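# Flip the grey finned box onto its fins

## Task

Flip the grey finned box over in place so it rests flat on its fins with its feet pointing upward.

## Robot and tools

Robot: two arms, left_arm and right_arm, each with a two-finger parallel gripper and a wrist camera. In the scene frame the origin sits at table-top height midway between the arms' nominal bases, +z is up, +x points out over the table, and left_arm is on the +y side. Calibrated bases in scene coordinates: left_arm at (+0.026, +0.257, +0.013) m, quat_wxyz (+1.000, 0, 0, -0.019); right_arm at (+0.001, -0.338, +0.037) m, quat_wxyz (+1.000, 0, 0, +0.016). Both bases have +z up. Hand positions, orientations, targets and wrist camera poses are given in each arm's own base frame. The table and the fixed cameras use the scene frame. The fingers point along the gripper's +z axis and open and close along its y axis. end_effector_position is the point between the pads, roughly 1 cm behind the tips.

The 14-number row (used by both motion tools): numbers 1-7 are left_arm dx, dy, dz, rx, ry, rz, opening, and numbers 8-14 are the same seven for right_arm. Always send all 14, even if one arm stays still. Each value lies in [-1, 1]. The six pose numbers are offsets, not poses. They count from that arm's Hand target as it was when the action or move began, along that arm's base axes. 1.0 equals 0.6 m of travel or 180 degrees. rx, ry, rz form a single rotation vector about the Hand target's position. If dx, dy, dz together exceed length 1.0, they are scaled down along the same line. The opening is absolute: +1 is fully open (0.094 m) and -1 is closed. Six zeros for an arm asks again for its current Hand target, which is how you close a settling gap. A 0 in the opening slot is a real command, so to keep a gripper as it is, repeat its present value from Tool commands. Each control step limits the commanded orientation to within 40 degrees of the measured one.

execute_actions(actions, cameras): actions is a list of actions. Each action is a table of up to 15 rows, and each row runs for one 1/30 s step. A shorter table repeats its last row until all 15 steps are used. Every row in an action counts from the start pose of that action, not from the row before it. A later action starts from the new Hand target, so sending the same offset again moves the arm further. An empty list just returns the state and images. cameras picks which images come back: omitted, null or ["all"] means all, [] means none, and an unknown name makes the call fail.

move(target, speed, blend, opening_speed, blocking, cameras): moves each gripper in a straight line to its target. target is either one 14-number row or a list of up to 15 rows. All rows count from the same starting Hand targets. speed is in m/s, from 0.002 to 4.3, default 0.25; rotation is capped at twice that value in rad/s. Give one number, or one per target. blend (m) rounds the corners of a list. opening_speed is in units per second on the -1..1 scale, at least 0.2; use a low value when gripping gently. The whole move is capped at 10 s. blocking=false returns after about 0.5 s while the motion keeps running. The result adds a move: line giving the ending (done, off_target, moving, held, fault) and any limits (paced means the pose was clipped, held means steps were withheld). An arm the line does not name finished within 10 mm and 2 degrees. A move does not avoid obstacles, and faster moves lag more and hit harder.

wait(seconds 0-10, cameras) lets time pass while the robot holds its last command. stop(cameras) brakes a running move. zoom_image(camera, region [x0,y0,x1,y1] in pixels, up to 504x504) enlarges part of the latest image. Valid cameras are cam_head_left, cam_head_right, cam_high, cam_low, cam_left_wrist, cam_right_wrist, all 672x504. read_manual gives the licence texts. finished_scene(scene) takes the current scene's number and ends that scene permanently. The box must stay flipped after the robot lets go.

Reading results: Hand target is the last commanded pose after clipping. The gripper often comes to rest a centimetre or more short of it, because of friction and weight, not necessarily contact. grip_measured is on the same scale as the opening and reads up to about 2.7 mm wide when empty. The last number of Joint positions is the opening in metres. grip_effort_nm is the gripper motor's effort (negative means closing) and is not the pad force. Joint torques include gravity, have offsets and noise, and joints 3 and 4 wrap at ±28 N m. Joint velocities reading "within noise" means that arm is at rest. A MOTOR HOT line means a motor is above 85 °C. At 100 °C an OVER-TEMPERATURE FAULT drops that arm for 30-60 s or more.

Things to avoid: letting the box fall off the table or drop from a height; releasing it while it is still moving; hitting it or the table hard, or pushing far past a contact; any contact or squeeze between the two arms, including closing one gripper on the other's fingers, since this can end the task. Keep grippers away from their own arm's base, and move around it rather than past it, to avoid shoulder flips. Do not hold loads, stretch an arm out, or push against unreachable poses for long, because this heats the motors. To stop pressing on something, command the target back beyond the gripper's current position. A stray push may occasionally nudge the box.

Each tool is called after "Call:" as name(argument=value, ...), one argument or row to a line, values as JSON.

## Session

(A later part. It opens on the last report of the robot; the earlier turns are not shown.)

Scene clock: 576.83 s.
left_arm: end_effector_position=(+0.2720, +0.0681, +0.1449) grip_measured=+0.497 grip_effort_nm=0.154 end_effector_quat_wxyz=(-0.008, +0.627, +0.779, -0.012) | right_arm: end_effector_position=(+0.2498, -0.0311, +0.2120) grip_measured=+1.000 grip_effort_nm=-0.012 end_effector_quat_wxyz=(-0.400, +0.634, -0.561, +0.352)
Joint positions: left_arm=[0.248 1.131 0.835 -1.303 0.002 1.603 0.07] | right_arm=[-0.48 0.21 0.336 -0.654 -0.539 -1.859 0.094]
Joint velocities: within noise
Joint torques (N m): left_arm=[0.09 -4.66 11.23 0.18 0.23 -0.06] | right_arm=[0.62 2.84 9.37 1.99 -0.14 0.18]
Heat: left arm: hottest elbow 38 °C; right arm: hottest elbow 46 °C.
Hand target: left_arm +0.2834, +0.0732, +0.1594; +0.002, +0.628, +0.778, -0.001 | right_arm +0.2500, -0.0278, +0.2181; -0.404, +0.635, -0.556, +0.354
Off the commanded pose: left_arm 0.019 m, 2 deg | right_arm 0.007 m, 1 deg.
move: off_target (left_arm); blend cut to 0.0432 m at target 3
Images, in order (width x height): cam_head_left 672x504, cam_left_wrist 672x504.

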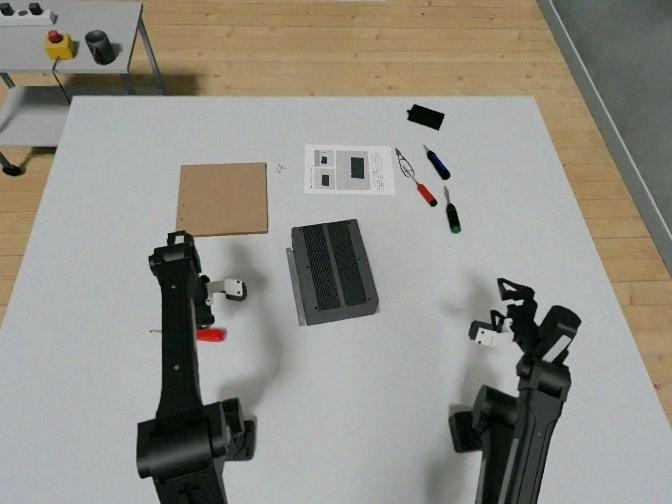

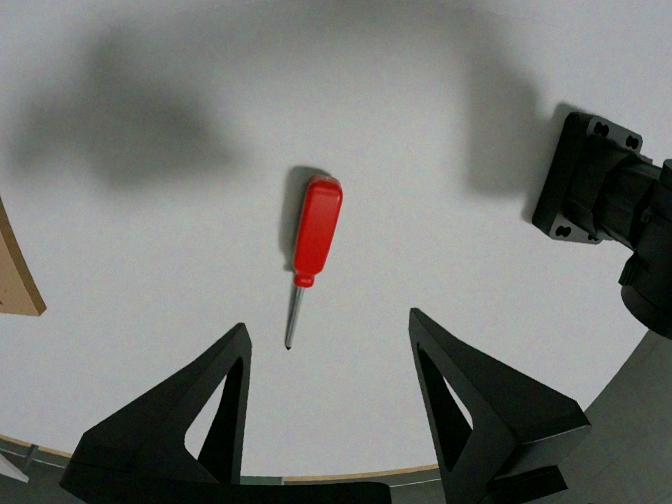

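Call:
move(
  target=[
    [0,0,0,0,0,0,0.5,0,0.38,-0.03,0.0073,-0.0551,0,1],
    [0,0,0,0,0,0,0.5,0.025,0.5263,-0.2635,0.0073,-0.0551,0,1],
  ],
  speed=[0.4,0.3],
  blend=[0.05,0],
)

Call:
zoom_image(
  camera="cam_right_wrist",
  region=[150, 0, 430, 400],
)

Scene clock: 642.40 s.
left_arm: end_effector_position=(+0.2718, +0.0681, +0.1449) grip_measured=+0.497 grip_effort_nm=0.159 end_effector_quat_wxyz=(-0.008, +0.627, +0.779, -0.012) | right_arm: end_effector_position=(+0.2620, +0.2793, +0.0563) grip_measured=+1.000 grip_effort_nm=-0.012 end_effector_quat_wxyz=(-0.450, +0.602, -0.523, +0.402)
Joint positions: left_arm=[0.248 1.131 0.835 -1.304 0.002 1.603 0.07] | right_arm=[1.21 1.603 0.327 0.733 1.017 -1.11 0.094]
Joint velocities: within noise
Joint torques (N m): left_arm=[0.09 -4.54 11.25 0.12 0.24 -0.06] | right_arm=[-0.32 -6.07 4.79 2.44 0.33 -0.06]
Heat: left arm: hottest elbow 45 °C; right arm: hottest elbow 45 °C.
Hand target: left_arm +0.2833, +0.0732, +0.1594; +0.002, +0.628, +0.778, -0.001 | right_arm +0.2651, +0.2878, +0.0599; -0.458, +0.597, -0.523, +0.401
Off the commanded pose: left_arm 0.019 m, 2 deg | right_arm 0.010 m, 1 deg.
move: off_target (left_arm)

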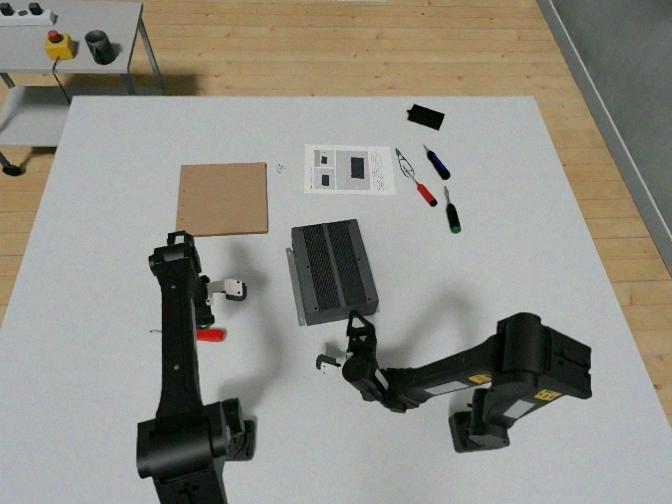

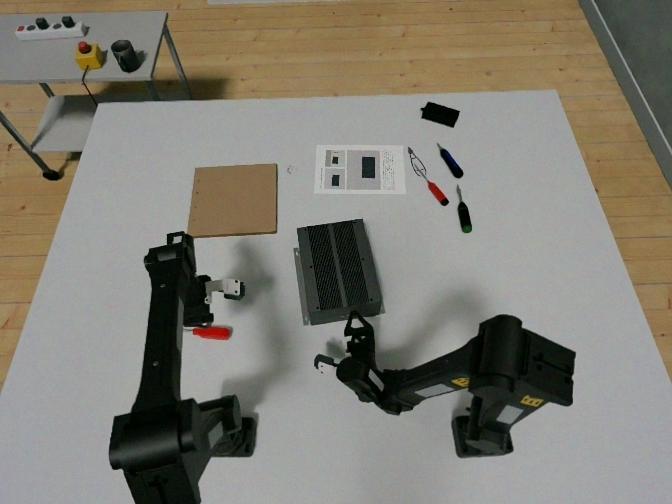

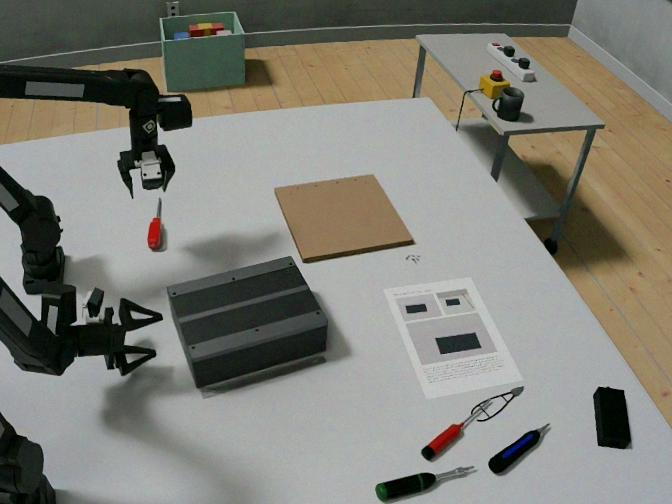

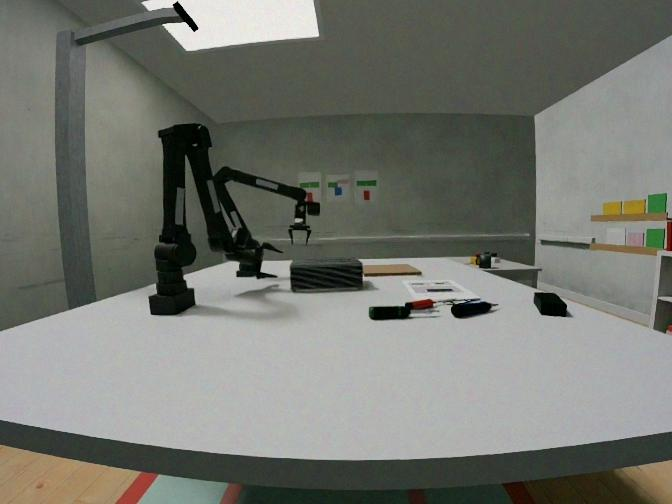

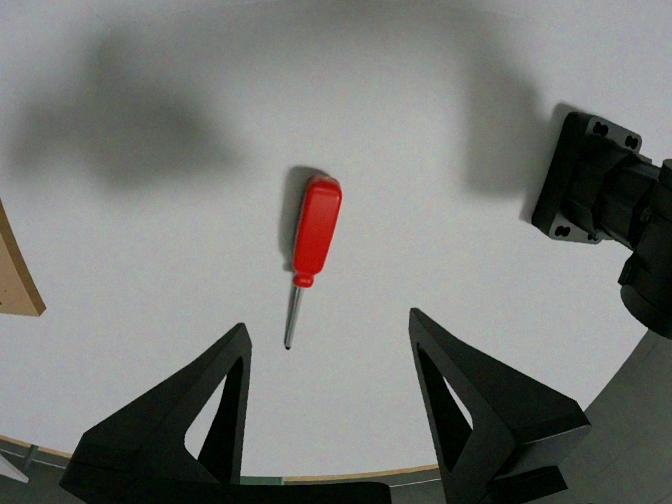

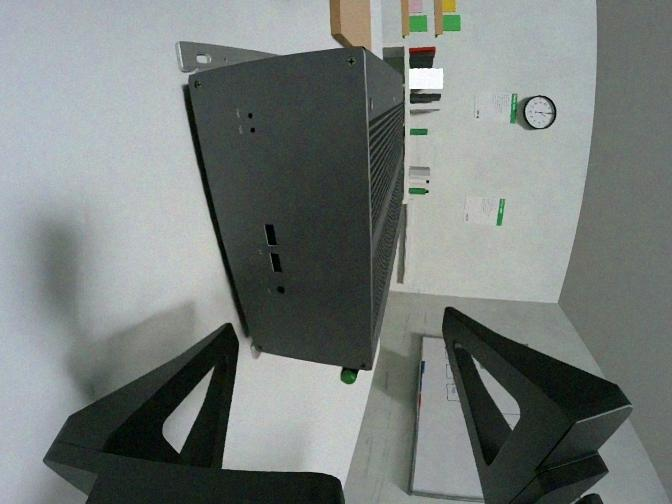

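Scaled by 1.260 from the camera's 672x504 image, which has a finer 960x720 frame.

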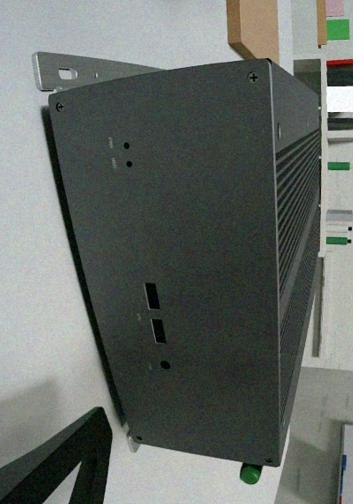

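Call:
move(
  target=[0,0,0,0,0,0,0.5,0.005,0.01,-0.068,0,0,0,1],
  speed=0.06,
  cameras=["cam_right_wrist","cam_low"],
)

Call:
zoom_image(
  camera="cam_low",
  region=[210, 220, 390, 310],
)

Call:
zoom_image(
  camera="cam_right_wrist",
  region=[150, 0, 470, 400],
)

Scene clock: 653.63 s.
left_arm: end_effector_position=(+0.2718, +0.0681, +0.1449) grip_measured=+0.497 grip_effort_nm=0.159 end_effector_quat_wxyz=(-0.008, +0.627, +0.779, -0.012) | right_arm: end_effector_position=(+0.2647, +0.2864, +0.0174) grip_measured=+1.000 grip_effort_nm=-0.017 end_effector_quat_wxyz=(-0.451, +0.602, -0.523, +0.402)
Joint positions: left_arm=[0.248 1.131 0.835 -1.304 0.002 1.603 0.07] | right_arm=[1.21 1.815 0.352 0.924 1.017 -1.113 0.094]
Joint velocities: left_arm=[-0.005 -0.005 -0.046 0.002 -0.066 0.007 0] | right_arm=[within noise]
Joint torques (N m): left_arm=[-0.21 -4.72 11.26 0.18 0.23 -0.06] | right_arm=[-0.73 -8.06 3.04 2.3 0.26 -0.04]
Heat: left arm: hottest elbow 46 °C; right arm: hottest elbow 43 °C.
Hand target: left_arm +0.2833, +0.0732, +0.1594; +0.002, +0.628, +0.778, -0.001 | right_arm +0.2681, +0.2939, +0.0192; -0.458, +0.597, -0.523, +0.401
Off the commanded pose: left_arm 0.019 m, 2 deg | right_arm 0.008 m, 1 deg.
move: off_target (left_arm)
Images, in order (width x height): cam_low 672x504, cam_right_wrist 672x504.

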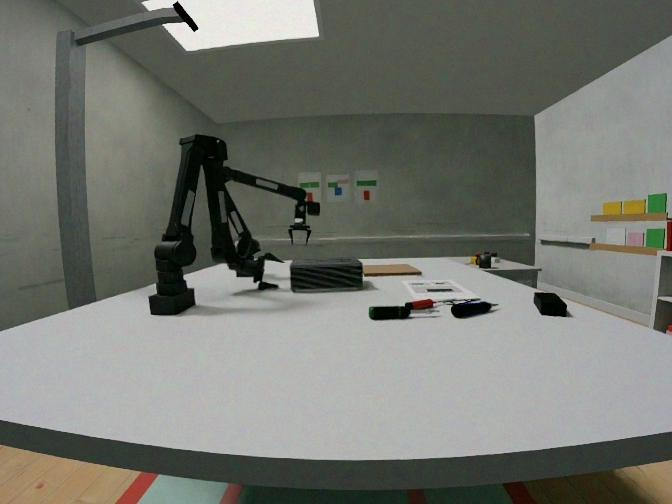

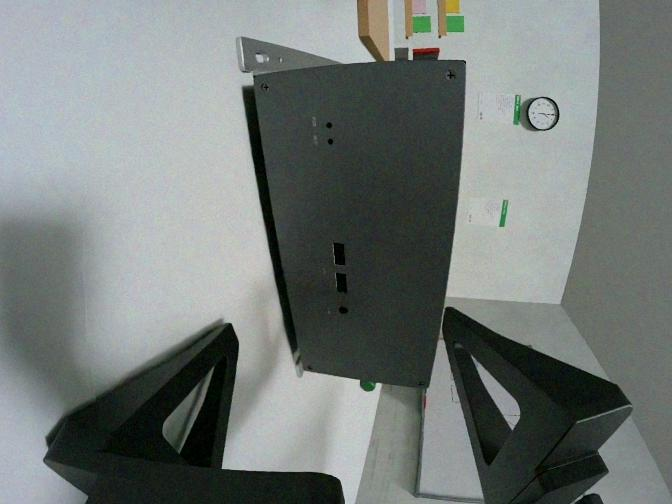

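Scaled by 2.800.

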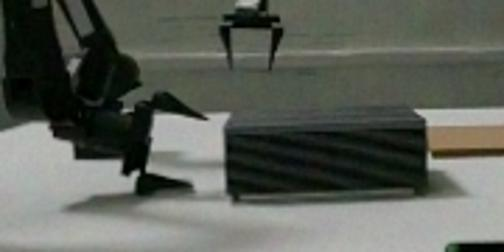

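Scaled by 1.260 from the camera's 672x504 image, which has a finer 960x720 frame.

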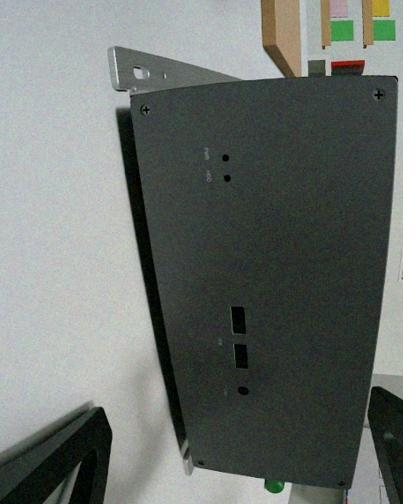

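Call:
move(
  target=[0,0,0,0,0,0,0.5,0.108,0.014,-0.005,0,0,0,1],
  speed=0.06,
  cameras=["cam_right_wrist","cam_low","cam_high"],
)

Call:
zoom_image(
  camera="cam_low",
  region=[210, 220, 390, 310],
)

Scene clock: 664.47 s.
left_arm: end_effector_position=(+0.2718, +0.0681, +0.1449) grip_measured=+0.497 grip_effort_nm=0.154 end_effector_quat_wxyz=(-0.008, +0.627, +0.779, -0.012) | right_arm: end_effector_position=(+0.2944, +0.2982, +0.0137) grip_measured=+1.000 grip_effort_nm=-0.007 end_effector_quat_wxyz=(-0.460, +0.619, -0.508, +0.384)
Joint positions: left_arm=[0.248 1.131 0.835 -1.304 0.002 1.603 0.07] | right_arm=[1.113 1.856 0.386 1.018 0.873 -1.222 0.094]
Joint velocities: within noise
Joint torques (N m): left_arm=[-0.09 -4.72 11.23 0.17 0.24 -0.05] | right_arm=[-6.65 -6.24 6.68 1.98 -0.3 -0.33]
Heat: left arm: hottest elbow 46 °C; right arm: hottest elbow 41 °C.
Hand target: left_arm +0.2833, +0.0732, +0.1594; +0.002, +0.628, +0.778, -0.001 | right_arm +0.3329, +0.3023, +0.0162; -0.458, +0.597, -0.523, +0.401
Off the commanded pose: left_arm 0.019 m, 2 deg | right_arm 0.039 m, 4 deg.
move: off_target (left_arm, right_arm)
Images, in order (width x height): cam_high 672x504, cam_low 672x504, cam_right_wrist 672x504.

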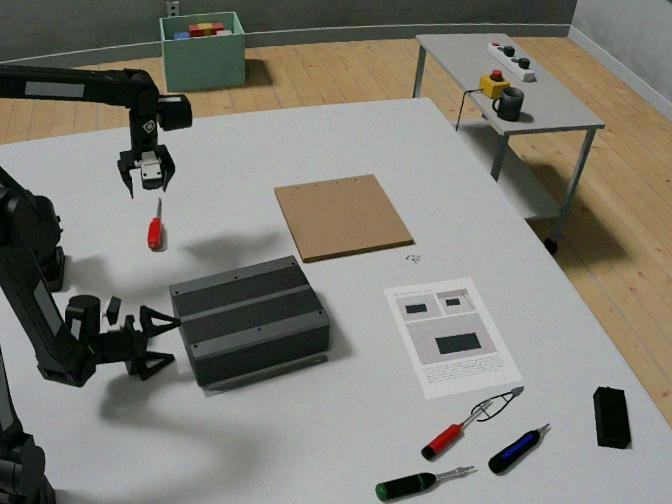

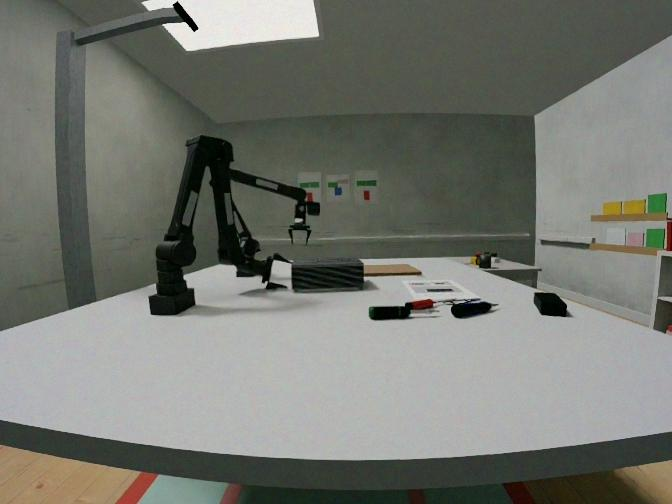

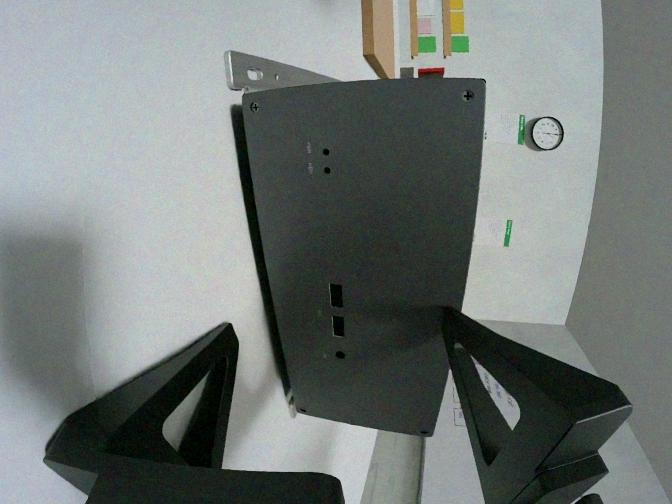

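Scaled by 2.800.

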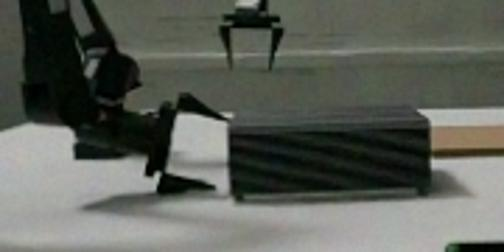

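Call:
move(
  target=[
    [0,0,0,0,0,0,0.5,-0.09,-0.01,0.008,0,0,0,1],
    [0,0,0,0,0,0,0.5,-0.036,-0.003,0.008,0,0,0,1],
  ],
  speed=[0.1,0.05],
  cameras=["cam_right_wrist","cam_low","cam_high"],
)

Call:
zoom_image(
  camera="cam_right_wrist",
  region=[150, 160, 570, 460],
)

Scene clock: 704.30 s.
left_arm: end_effector_position=(+0.2718, +0.0681, +0.1449) grip_measured=+0.497 grip_effort_nm=0.159 end_effector_quat_wxyz=(-0.008, +0.627, +0.779, -0.012) | right_arm: end_effector_position=(+0.2944, +0.2969, +0.0155) grip_measured=+0.999 grip_effort_nm=0.027 end_effector_quat_wxyz=(-0.452, +0.611, -0.515, +0.397)
Joint positions: left_arm=[0.248 1.131 0.835 -1.304 0.002 1.603 0.07] | right_arm=[1.124 1.848 0.397 0.977 0.919 -1.204 0.094]
Joint velocities: left_arm=[-0.015 -0.005 -0.007 0.007 -0.154 -0.022 -0.001] | right_arm=[within noise]
Joint torques (N m): left_arm=[0.03 -4.72 11.29 0.21 0.23 -0.06] | right_arm=[-3.19 -8 4.08 2.59 -0.14 -0.11]
Heat: left arm: hottest elbow 47 °C; right arm: hottest elbow 39 °C.
Hand target: left_arm +0.2833, +0.0732, +0.1594; +0.002, +0.628, +0.778, -0.001 | right_arm +0.3113, +0.3005, +0.0209; -0.458, +0.597, -0.523, +0.401
Off the commanded pose: left_arm 0.019 m, 2 deg | right_arm 0.018 m, 2 deg.
move: off_target (left_arm, right_arm)
Images, in order (width x height): cam_high 672x504, cam_low 672x504, cam_right_wrist 672x504.

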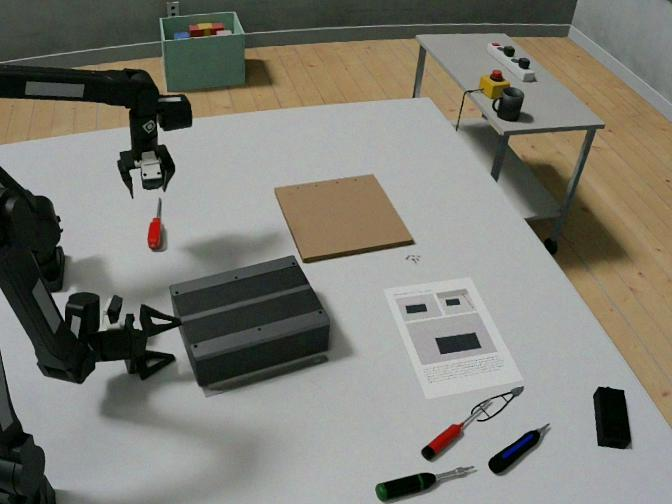

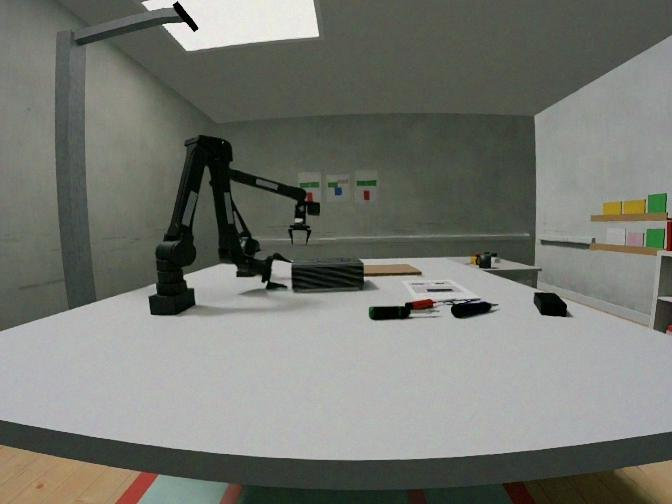

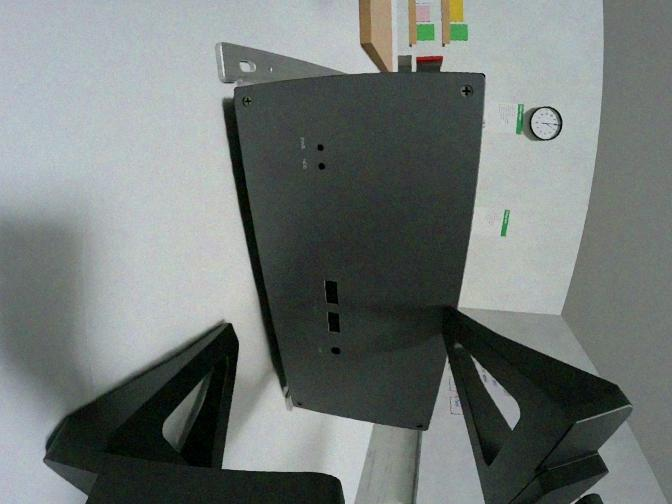

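Scaled by 1.200 from the camera's 672x504 image, which has a finer 960x720 frame.

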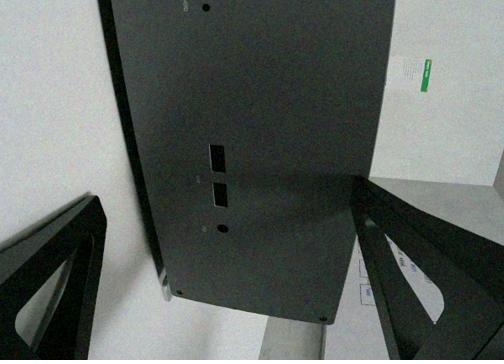

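Call:
move(
  target=[
    [0,0,0,0,0,0,0.5,-0.05,-0.006,0.008,0,0,0,1],
    [0,0,0,0,0,0,0.5,0.013,0.002,0.008,0,0,0,1],
  ],
  speed=[0.1,0.05],
  cameras=["cam_right_wrist","cam_low"],
)

Call:
zoom_image(
  camera="cam_right_wrist",
  region=[150, 160, 570, 460],
)

Call:
zoom_image(
  camera="cam_low",
  region=[250, 240, 330, 310],
)

Scene clock: 712.70 s.
left_arm: end_effector_position=(+0.2718, +0.0681, +0.1449) grip_measured=+0.497 grip_effort_nm=0.154 end_effector_quat_wxyz=(-0.008, +0.627, +0.779, -0.012) | right_arm: end_effector_position=(+0.3108, +0.2978, +0.0234) grip_measured=+0.999 grip_effort_nm=0.022 end_effector_quat_wxyz=(-0.452, +0.604, -0.520, +0.399)
Joint positions: left_arm=[0.248 1.131 0.835 -1.304 0.002 1.603 0.07] | right_arm=[1.082 1.828 0.419 0.96 0.894 -1.224 0.094]
Joint velocities: within noise
Joint torques (N m): left_arm=[-0.09 -4.66 11.26 0.14 0.24 -0.06] | right_arm=[-2.14 -8.29 3.7 2.5 0.05 -0.05]
Heat: left arm: hottest elbow 47 °C; right arm: hottest elbow 39 °C.
Hand target: left_arm +0.2833, +0.0732, +0.1594; +0.002, +0.628, +0.778, -0.001 | right_arm +0.3191, +0.3018, +0.0258; -0.458, +0.597, -0.523, +0.401
Off the commanded pose: left_arm 0.019 m, 2 deg | right_arm 0.009 m, 1 deg.
move: off_target (left_arm)
Images, in order (width x height): cam_low 672x504, cam_right_wrist 672x504.

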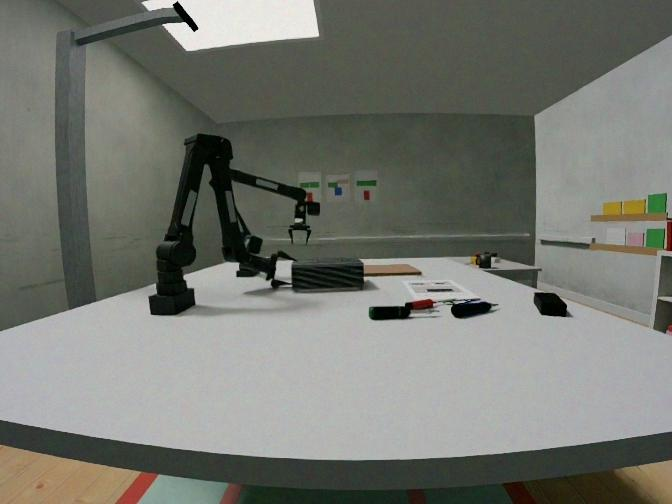

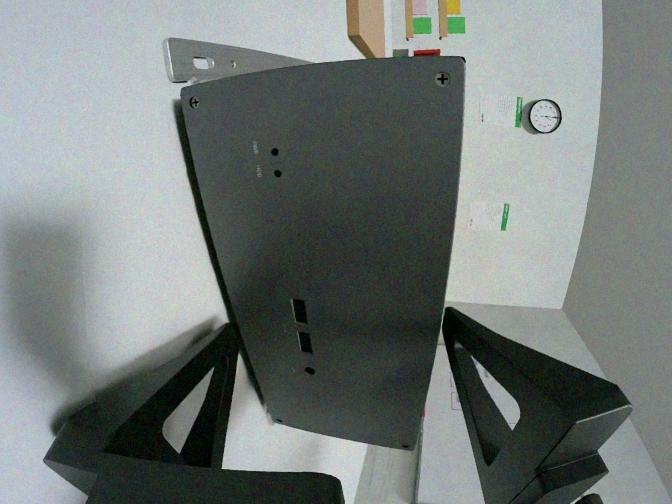

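Scaled by 1.200 from the camera's 672x504 image, which has a finer 960x720 frame.

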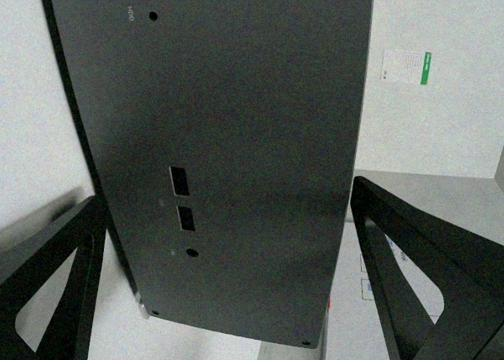

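Scaled by 6.300.

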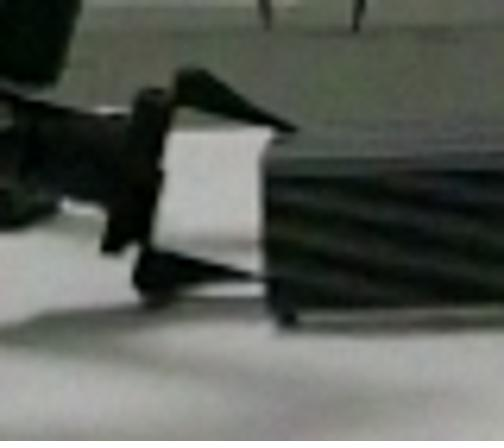

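Call:
move(
  target=[
    [0,0,0,0,0,0,0.5,-0.006,-0.001,-0.012,0,0,0,1],
    [0,0,0,0,0,0,0.5,0.06,0.008,-0.012,0,0,0,1],
  ],
  speed=[0.05,0.05],
  cameras=["cam_right_wrist","cam_low"],
)

Call:
zoom_image(
  camera="cam_right_wrist",
  region=[100, 160, 520, 460],
)

Call:
zoom_image(
  camera="cam_low",
  region=[250, 240, 330, 310],
)

Scene clock: 731.23 s.
left_arm: end_effector_position=(+0.2718, +0.0681, +0.1449) grip_measured=+0.497 grip_effort_nm=0.154 end_effector_quat_wxyz=(-0.008, +0.627, +0.779, -0.012) | right_arm: end_effector_position=(+0.3209, +0.3015, +0.0206) grip_measured=+0.999 grip_effort_nm=0.017 end_effector_quat_wxyz=(-0.462, +0.605, -0.516, +0.392)
Joint positions: left_arm=[0.248 1.131 0.835 -1.304 0.002 1.603 0.07] | right_arm=[1.053 1.858 0.431 1.012 0.849 -1.25 0.094]
Joint velocities: within noise
Joint torques (N m): left_arm=[-0.03 -4.66 11.21 0.16 0.22 -0.05] | right_arm=[-5.83 -6.42 6.75 1.7 -1.27 -0.25]
Heat: left arm: hottest elbow 48 °C; right arm: hottest elbow 37 °C.
Hand target: left_arm +0.2833, +0.0732, +0.1594; +0.002, +0.628, +0.778, -0.001 | right_arm +0.3550, +0.3065, +0.0186; -0.458, +0.597, -0.523, +0.401
Off the commanded pose: left_arm 0.019 m, 2 deg | right_arm 0.035 m, 2 deg.
move: off_target (left_arm, right_arm)
Images, in order (width x height): cam_low 672x504, cam_right_wrist 672x504.

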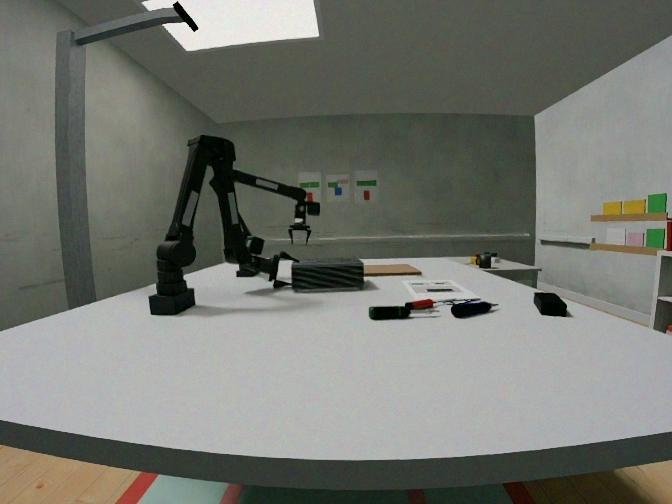

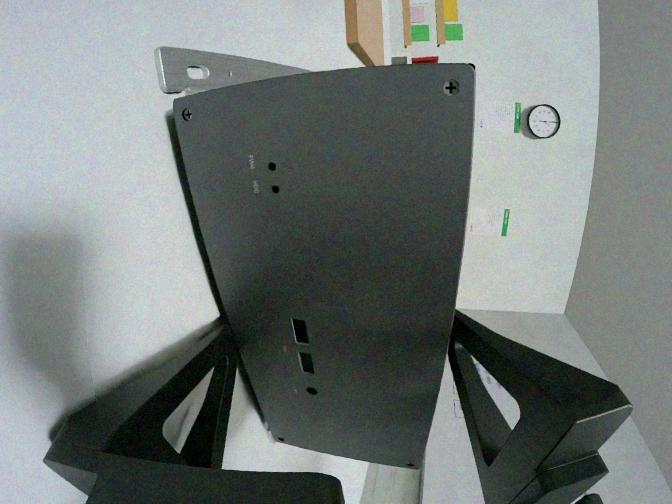

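Scaled by 1.200 from the camera's 672x504 image, which has a finer 960x720 frame.

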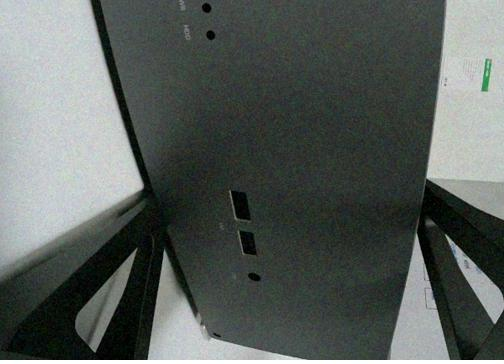

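Scaled by 6.300.

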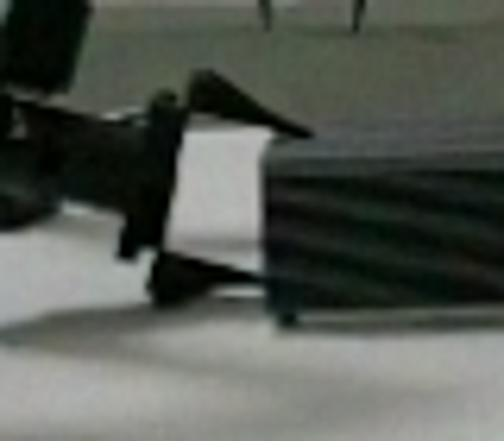

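Call:
move(
  target=[
    [0,0,0,0,0,0,0.5,-0.14,-0.04,0.02,0,0,0,1],
    [0,0,0,0,0,0,0.5,-0.15,-0.069,0.08,-0.0271,0.2037,0,-1],
    [0,0,0,0,0,0,0.5,-0.125,-0.069,-0.055,-0.0271,0.2037,0,-1],
  ],
  speed=[0.15,0.25,0.15],
  cameras=["cam_right_wrist","cam_low"],
)

Call:
zoom_image(
  camera="cam_low",
  region=[250, 240, 330, 310],
)

Scene clock: 852.80 s.
left_arm: end_effector_position=(+0.2718, +0.0681, +0.1449) grip_measured=+0.497 grip_effort_nm=0.159 end_effector_quat_wxyz=(-0.008, +0.627, +0.779, -0.012) | right_arm: end_effector_position=(+0.2744, +0.2657, -0.0136) grip_measured=-0.986 grip_effort_nm=-0.769 end_effector_quat_wxyz=(-0.243, +0.714, -0.621, +0.214)
Joint positions: left_arm=[0.248 1.131 0.835 -1.304 0.002 1.603 0.07] | right_arm=[0.978 1.514 0.5 -0.081 0.476 -0.849 0.001]
Joint velocities: within noise
Joint torques (N m): left_arm=[-0.03 -4.72 11.26 0.16 0.23 -0.06] | right_arm=[-1.44 -6.65 5.07 1.78 0.11 -0.08]
Heat: left arm: hottest elbow 49 °C; right arm: hottest elbow 39 °C.
Hand target: left_arm +0.2833, +0.0732, +0.1594; +0.002, +0.628, +0.778, -0.001 | right_arm +0.2800, +0.2651, -0.0145; -0.245, +0.711, -0.623, +0.215
Off the commanded pose: left_arm 0.019 m, 2 deg | right_arm 0.006 m, 0 deg.
move: off_target (left_arm); target 2's new opening was sent with right_arm's hand 0.024 m and 3 deg from that target
Images, in order (width x height): cam_low 672x504, cam_right_wrist 672x504.

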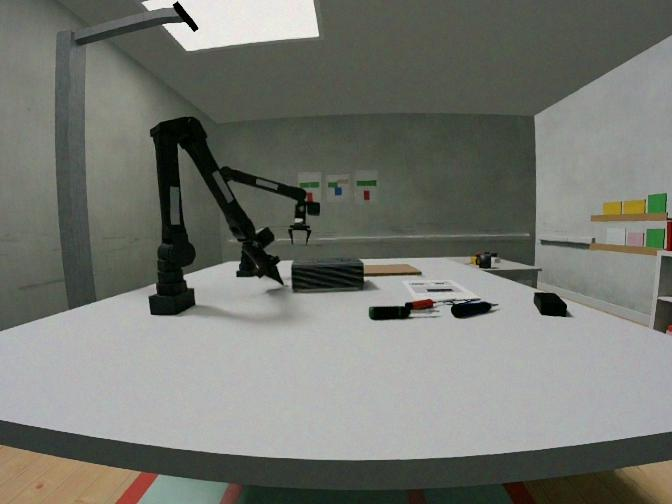

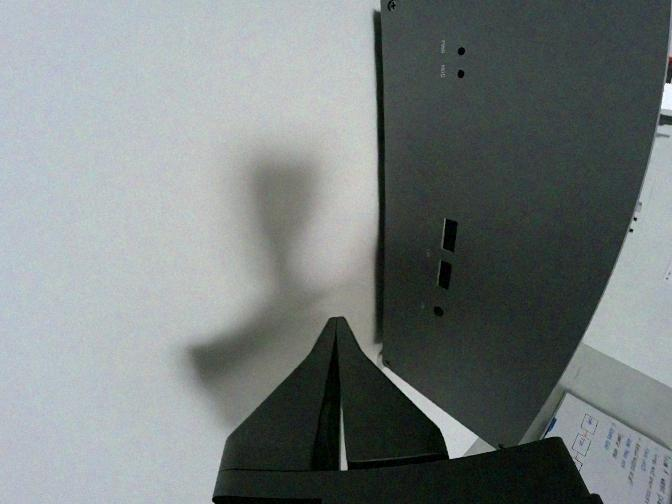

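Scaled by 6.300.

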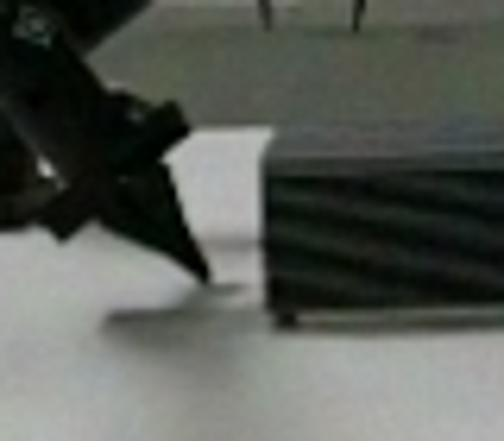

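Call:
move(
  target=[
    [0,0,0,0,0,0,0.5,0.0,0.03,0.0,0,0,0,-1],
    [0,0,0,0,0,0,0.5,0.0,0.03,-0.03,0,0,0,-1],
  ],
  speed=[0.15,0.05],
  cameras=["cam_right_wrist","cam_low"],
)

Call:
zoom_image(
  camera="cam_low",
  region=[250, 240, 330, 310],
)

Scene clock: 867.27 s.
left_arm: end_effector_position=(+0.2718, +0.0681, +0.1449) grip_measured=+0.497 grip_effort_nm=0.154 end_effector_quat_wxyz=(-0.008, +0.627, +0.779, -0.012) | right_arm: end_effector_position=(+0.2787, +0.2706, -0.0304) grip_measured=-0.986 grip_effort_nm=-0.769 end_effector_quat_wxyz=(-0.239, +0.710, -0.625, +0.219)
Joint positions: left_arm=[0.248 1.131 0.835 -1.304 0.002 1.603 0.07] | right_arm=[0.982 1.592 0.516 -0.032 0.49 -0.834 0.001]
Joint velocities: within noise
Joint torques (N m): left_arm=[-0.03 -4.66 11.3 0.17 0.23 -0.05] | right_arm=[0.09 -6.53 5.96 1.69 0.08 0.08]
Heat: left arm: hottest elbow 49 °C; right arm: hottest elbow 39 °C.
Hand target: left_arm +0.2833, +0.0732, +0.1594; +0.002, +0.628, +0.778, -0.001 | right_arm +0.2800, +0.2831, -0.0324; -0.245, +0.711, -0.623, +0.215
Off the commanded pose: left_arm 0.019 m, 2 deg | right_arm 0.013 m, 1 deg.
move: off_target (left_arm, right_arm)
Images, in order (width x height): cam_low 672x504, cam_right_wrist 672x504.

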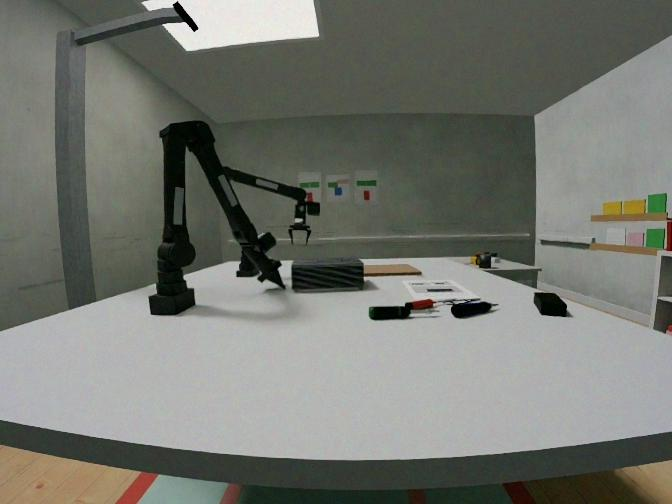

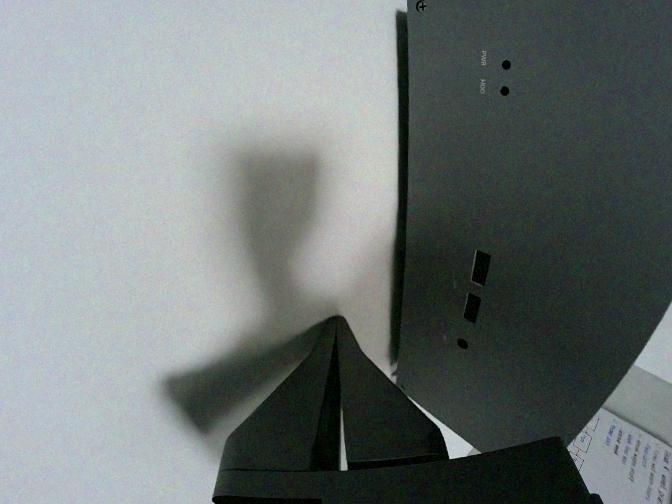

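Scaled by 6.300.

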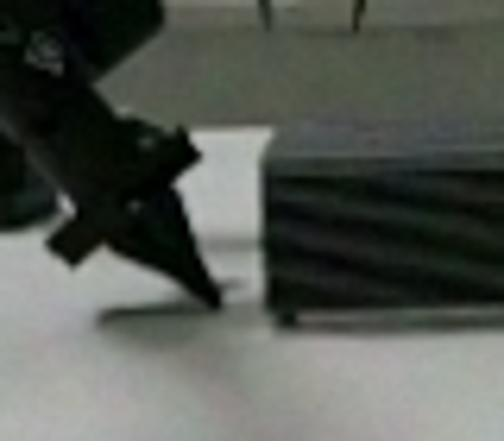

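Call:
move(
  target=[
    [0,0,0,0,0,0,0.5,0.095,0.022,0.001,0,0,0,-1],
    [0,0,0,0,0,0,0.5,0.115,0.024,0.05,0,0,0,-1],
  ],
  speed=[0.06,0.04],
  cameras=["cam_right_wrist","cam_low","cam_high"],
)

Call:
zoom_image(
  camera="cam_low",
  region=[250, 220, 380, 310],
)

Scene clock: 876.90 s.
left_arm: end_effector_position=(+0.2718, +0.0681, +0.1449) grip_measured=+0.497 grip_effort_nm=0.159 end_effector_quat_wxyz=(-0.008, +0.627, +0.779, -0.012) | right_arm: end_effector_position=(+0.3120, +0.2862, -0.0290) grip_measured=-0.986 grip_effort_nm=-0.755 end_effector_quat_wxyz=(-0.212, +0.735, -0.611, +0.202)
Joint positions: left_arm=[0.248 1.131 0.835 -1.304 0.002 1.603 0.07] | right_arm=[0.905 1.638 0.628 -0.116 0.408 -0.943 0.001]
Joint velocities: within noise
Joint torques (N m): left_arm=[-0.21 -4.6 11.23 0.14 0.24 -0.06] | right_arm=[-4.66 -11.28 9.03 1.7 0.91 -0.13]
Heat: left arm: hottest elbow 49 °C; right arm: hottest elbow 39 °C.
Hand target: left_arm +0.2833, +0.0732, +0.1594; +0.002, +0.628, +0.778, -0.001 | right_arm +0.3491, +0.2976, -0.0024; -0.245, +0.711, -0.623, +0.215
Off the commanded pose: left_arm 0.019 m, 2 deg | right_arm 0.047 m, 5 deg.
move: off_target (left_arm, right_arm)
Images, in order (width x height): cam_high 672x504, cam_low 672x504, cam_right_wrist 672x504.

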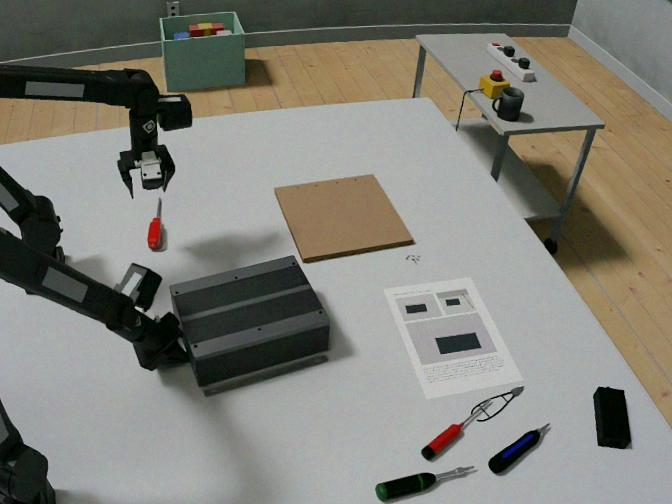

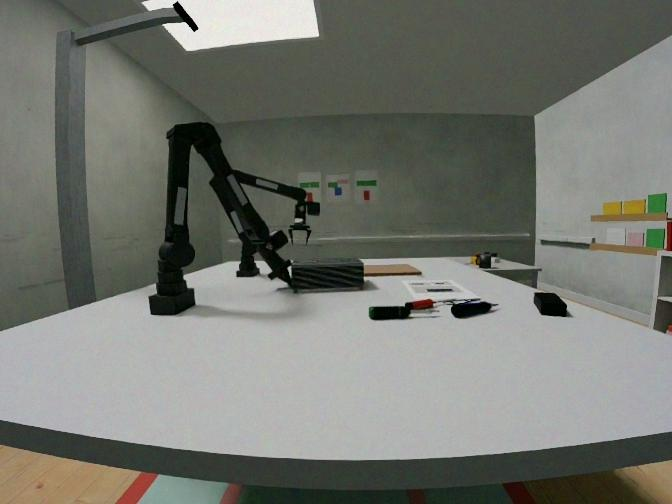

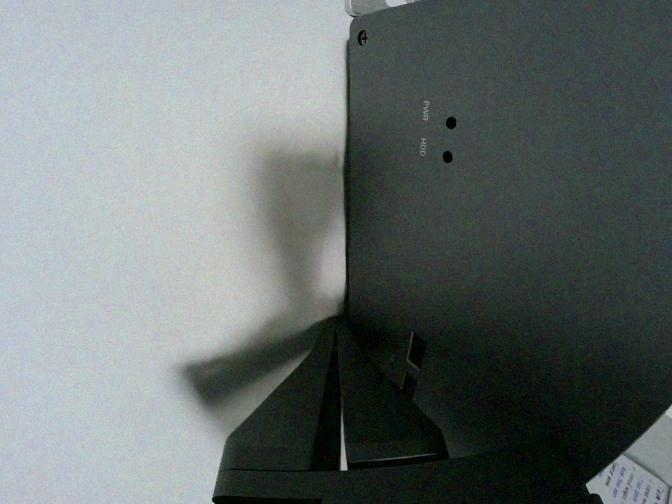

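Scaled by 3.877.

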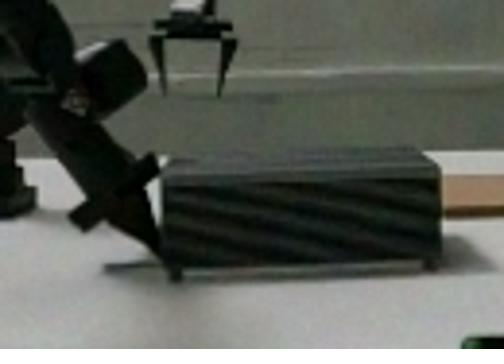

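Call:
move(
  target=[
    [0,0,0,0,0,0,0.5,0.0,0,0.06,0,0,0,-1],
  ],
  speed=[0.03],
  cameras=["cam_right_wrist","cam_low","cam_high"],
)

Call:
zoom_image(
  camera="cam_low",
  region=[250, 220, 380, 310],
)

Scene clock: 886.67 s.
left_arm: end_effector_position=(+0.2718, +0.0681, +0.1449) grip_measured=+0.497 grip_effort_nm=0.154 end_effector_quat_wxyz=(-0.008, +0.627, +0.779, -0.012) | right_arm: end_effector_position=(+0.3110, +0.2770, -0.0007) grip_measured=-0.986 grip_effort_nm=-0.759 end_effector_quat_wxyz=(-0.200, +0.736, -0.614, +0.204)
Joint positions: left_arm=[0.248 1.131 0.835 -1.304 0.002 1.603 0.07] | right_arm=[0.894 1.544 0.64 -0.246 0.409 -0.946 0.001]
Joint velocities: within noise
Joint torques (N m): left_arm=[0.03 -4.66 11.25 0.17 0.23 -0.06] | right_arm=[-3.43 -10.99 10.33 1.69 0.83 -0.09]
Heat: left arm: hottest elbow 49 °C; right arm: hottest elbow 40 °C.
Hand target: left_arm +0.2833, +0.0732, +0.1594; +0.002, +0.628, +0.778, -0.001 | right_arm +0.3490, +0.2975, +0.0336; -0.245, +0.711, -0.623, +0.215
Off the commanded pose: left_arm 0.019 m, 2 deg | right_arm 0.055 m, 6 deg.
move: off_target (left_arm, right_arm)
Images, in order (width x height): cam_high 672x504, cam_low 672x504, cam_right_wrist 672x504.

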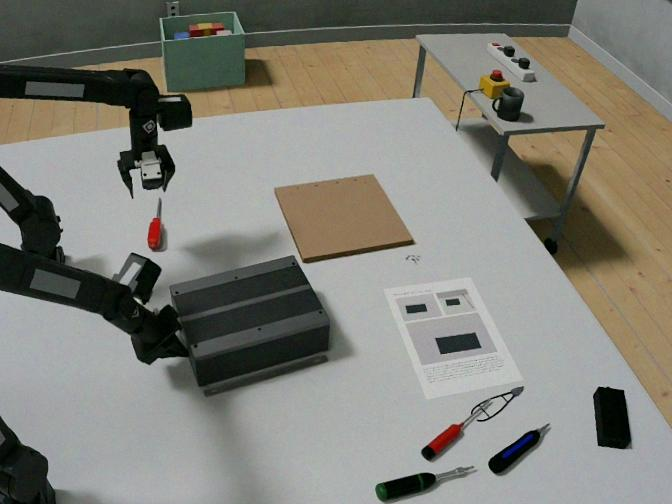

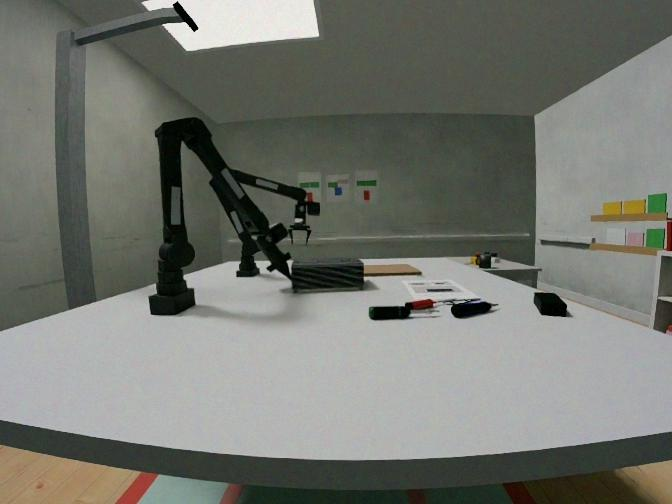

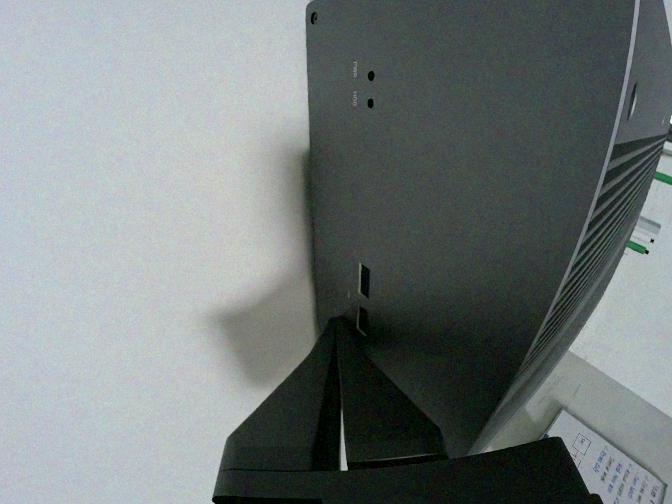

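Scaled by 3.877.

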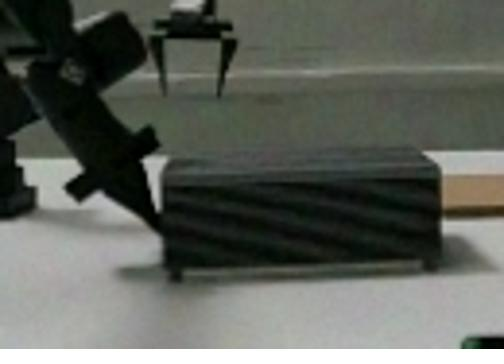

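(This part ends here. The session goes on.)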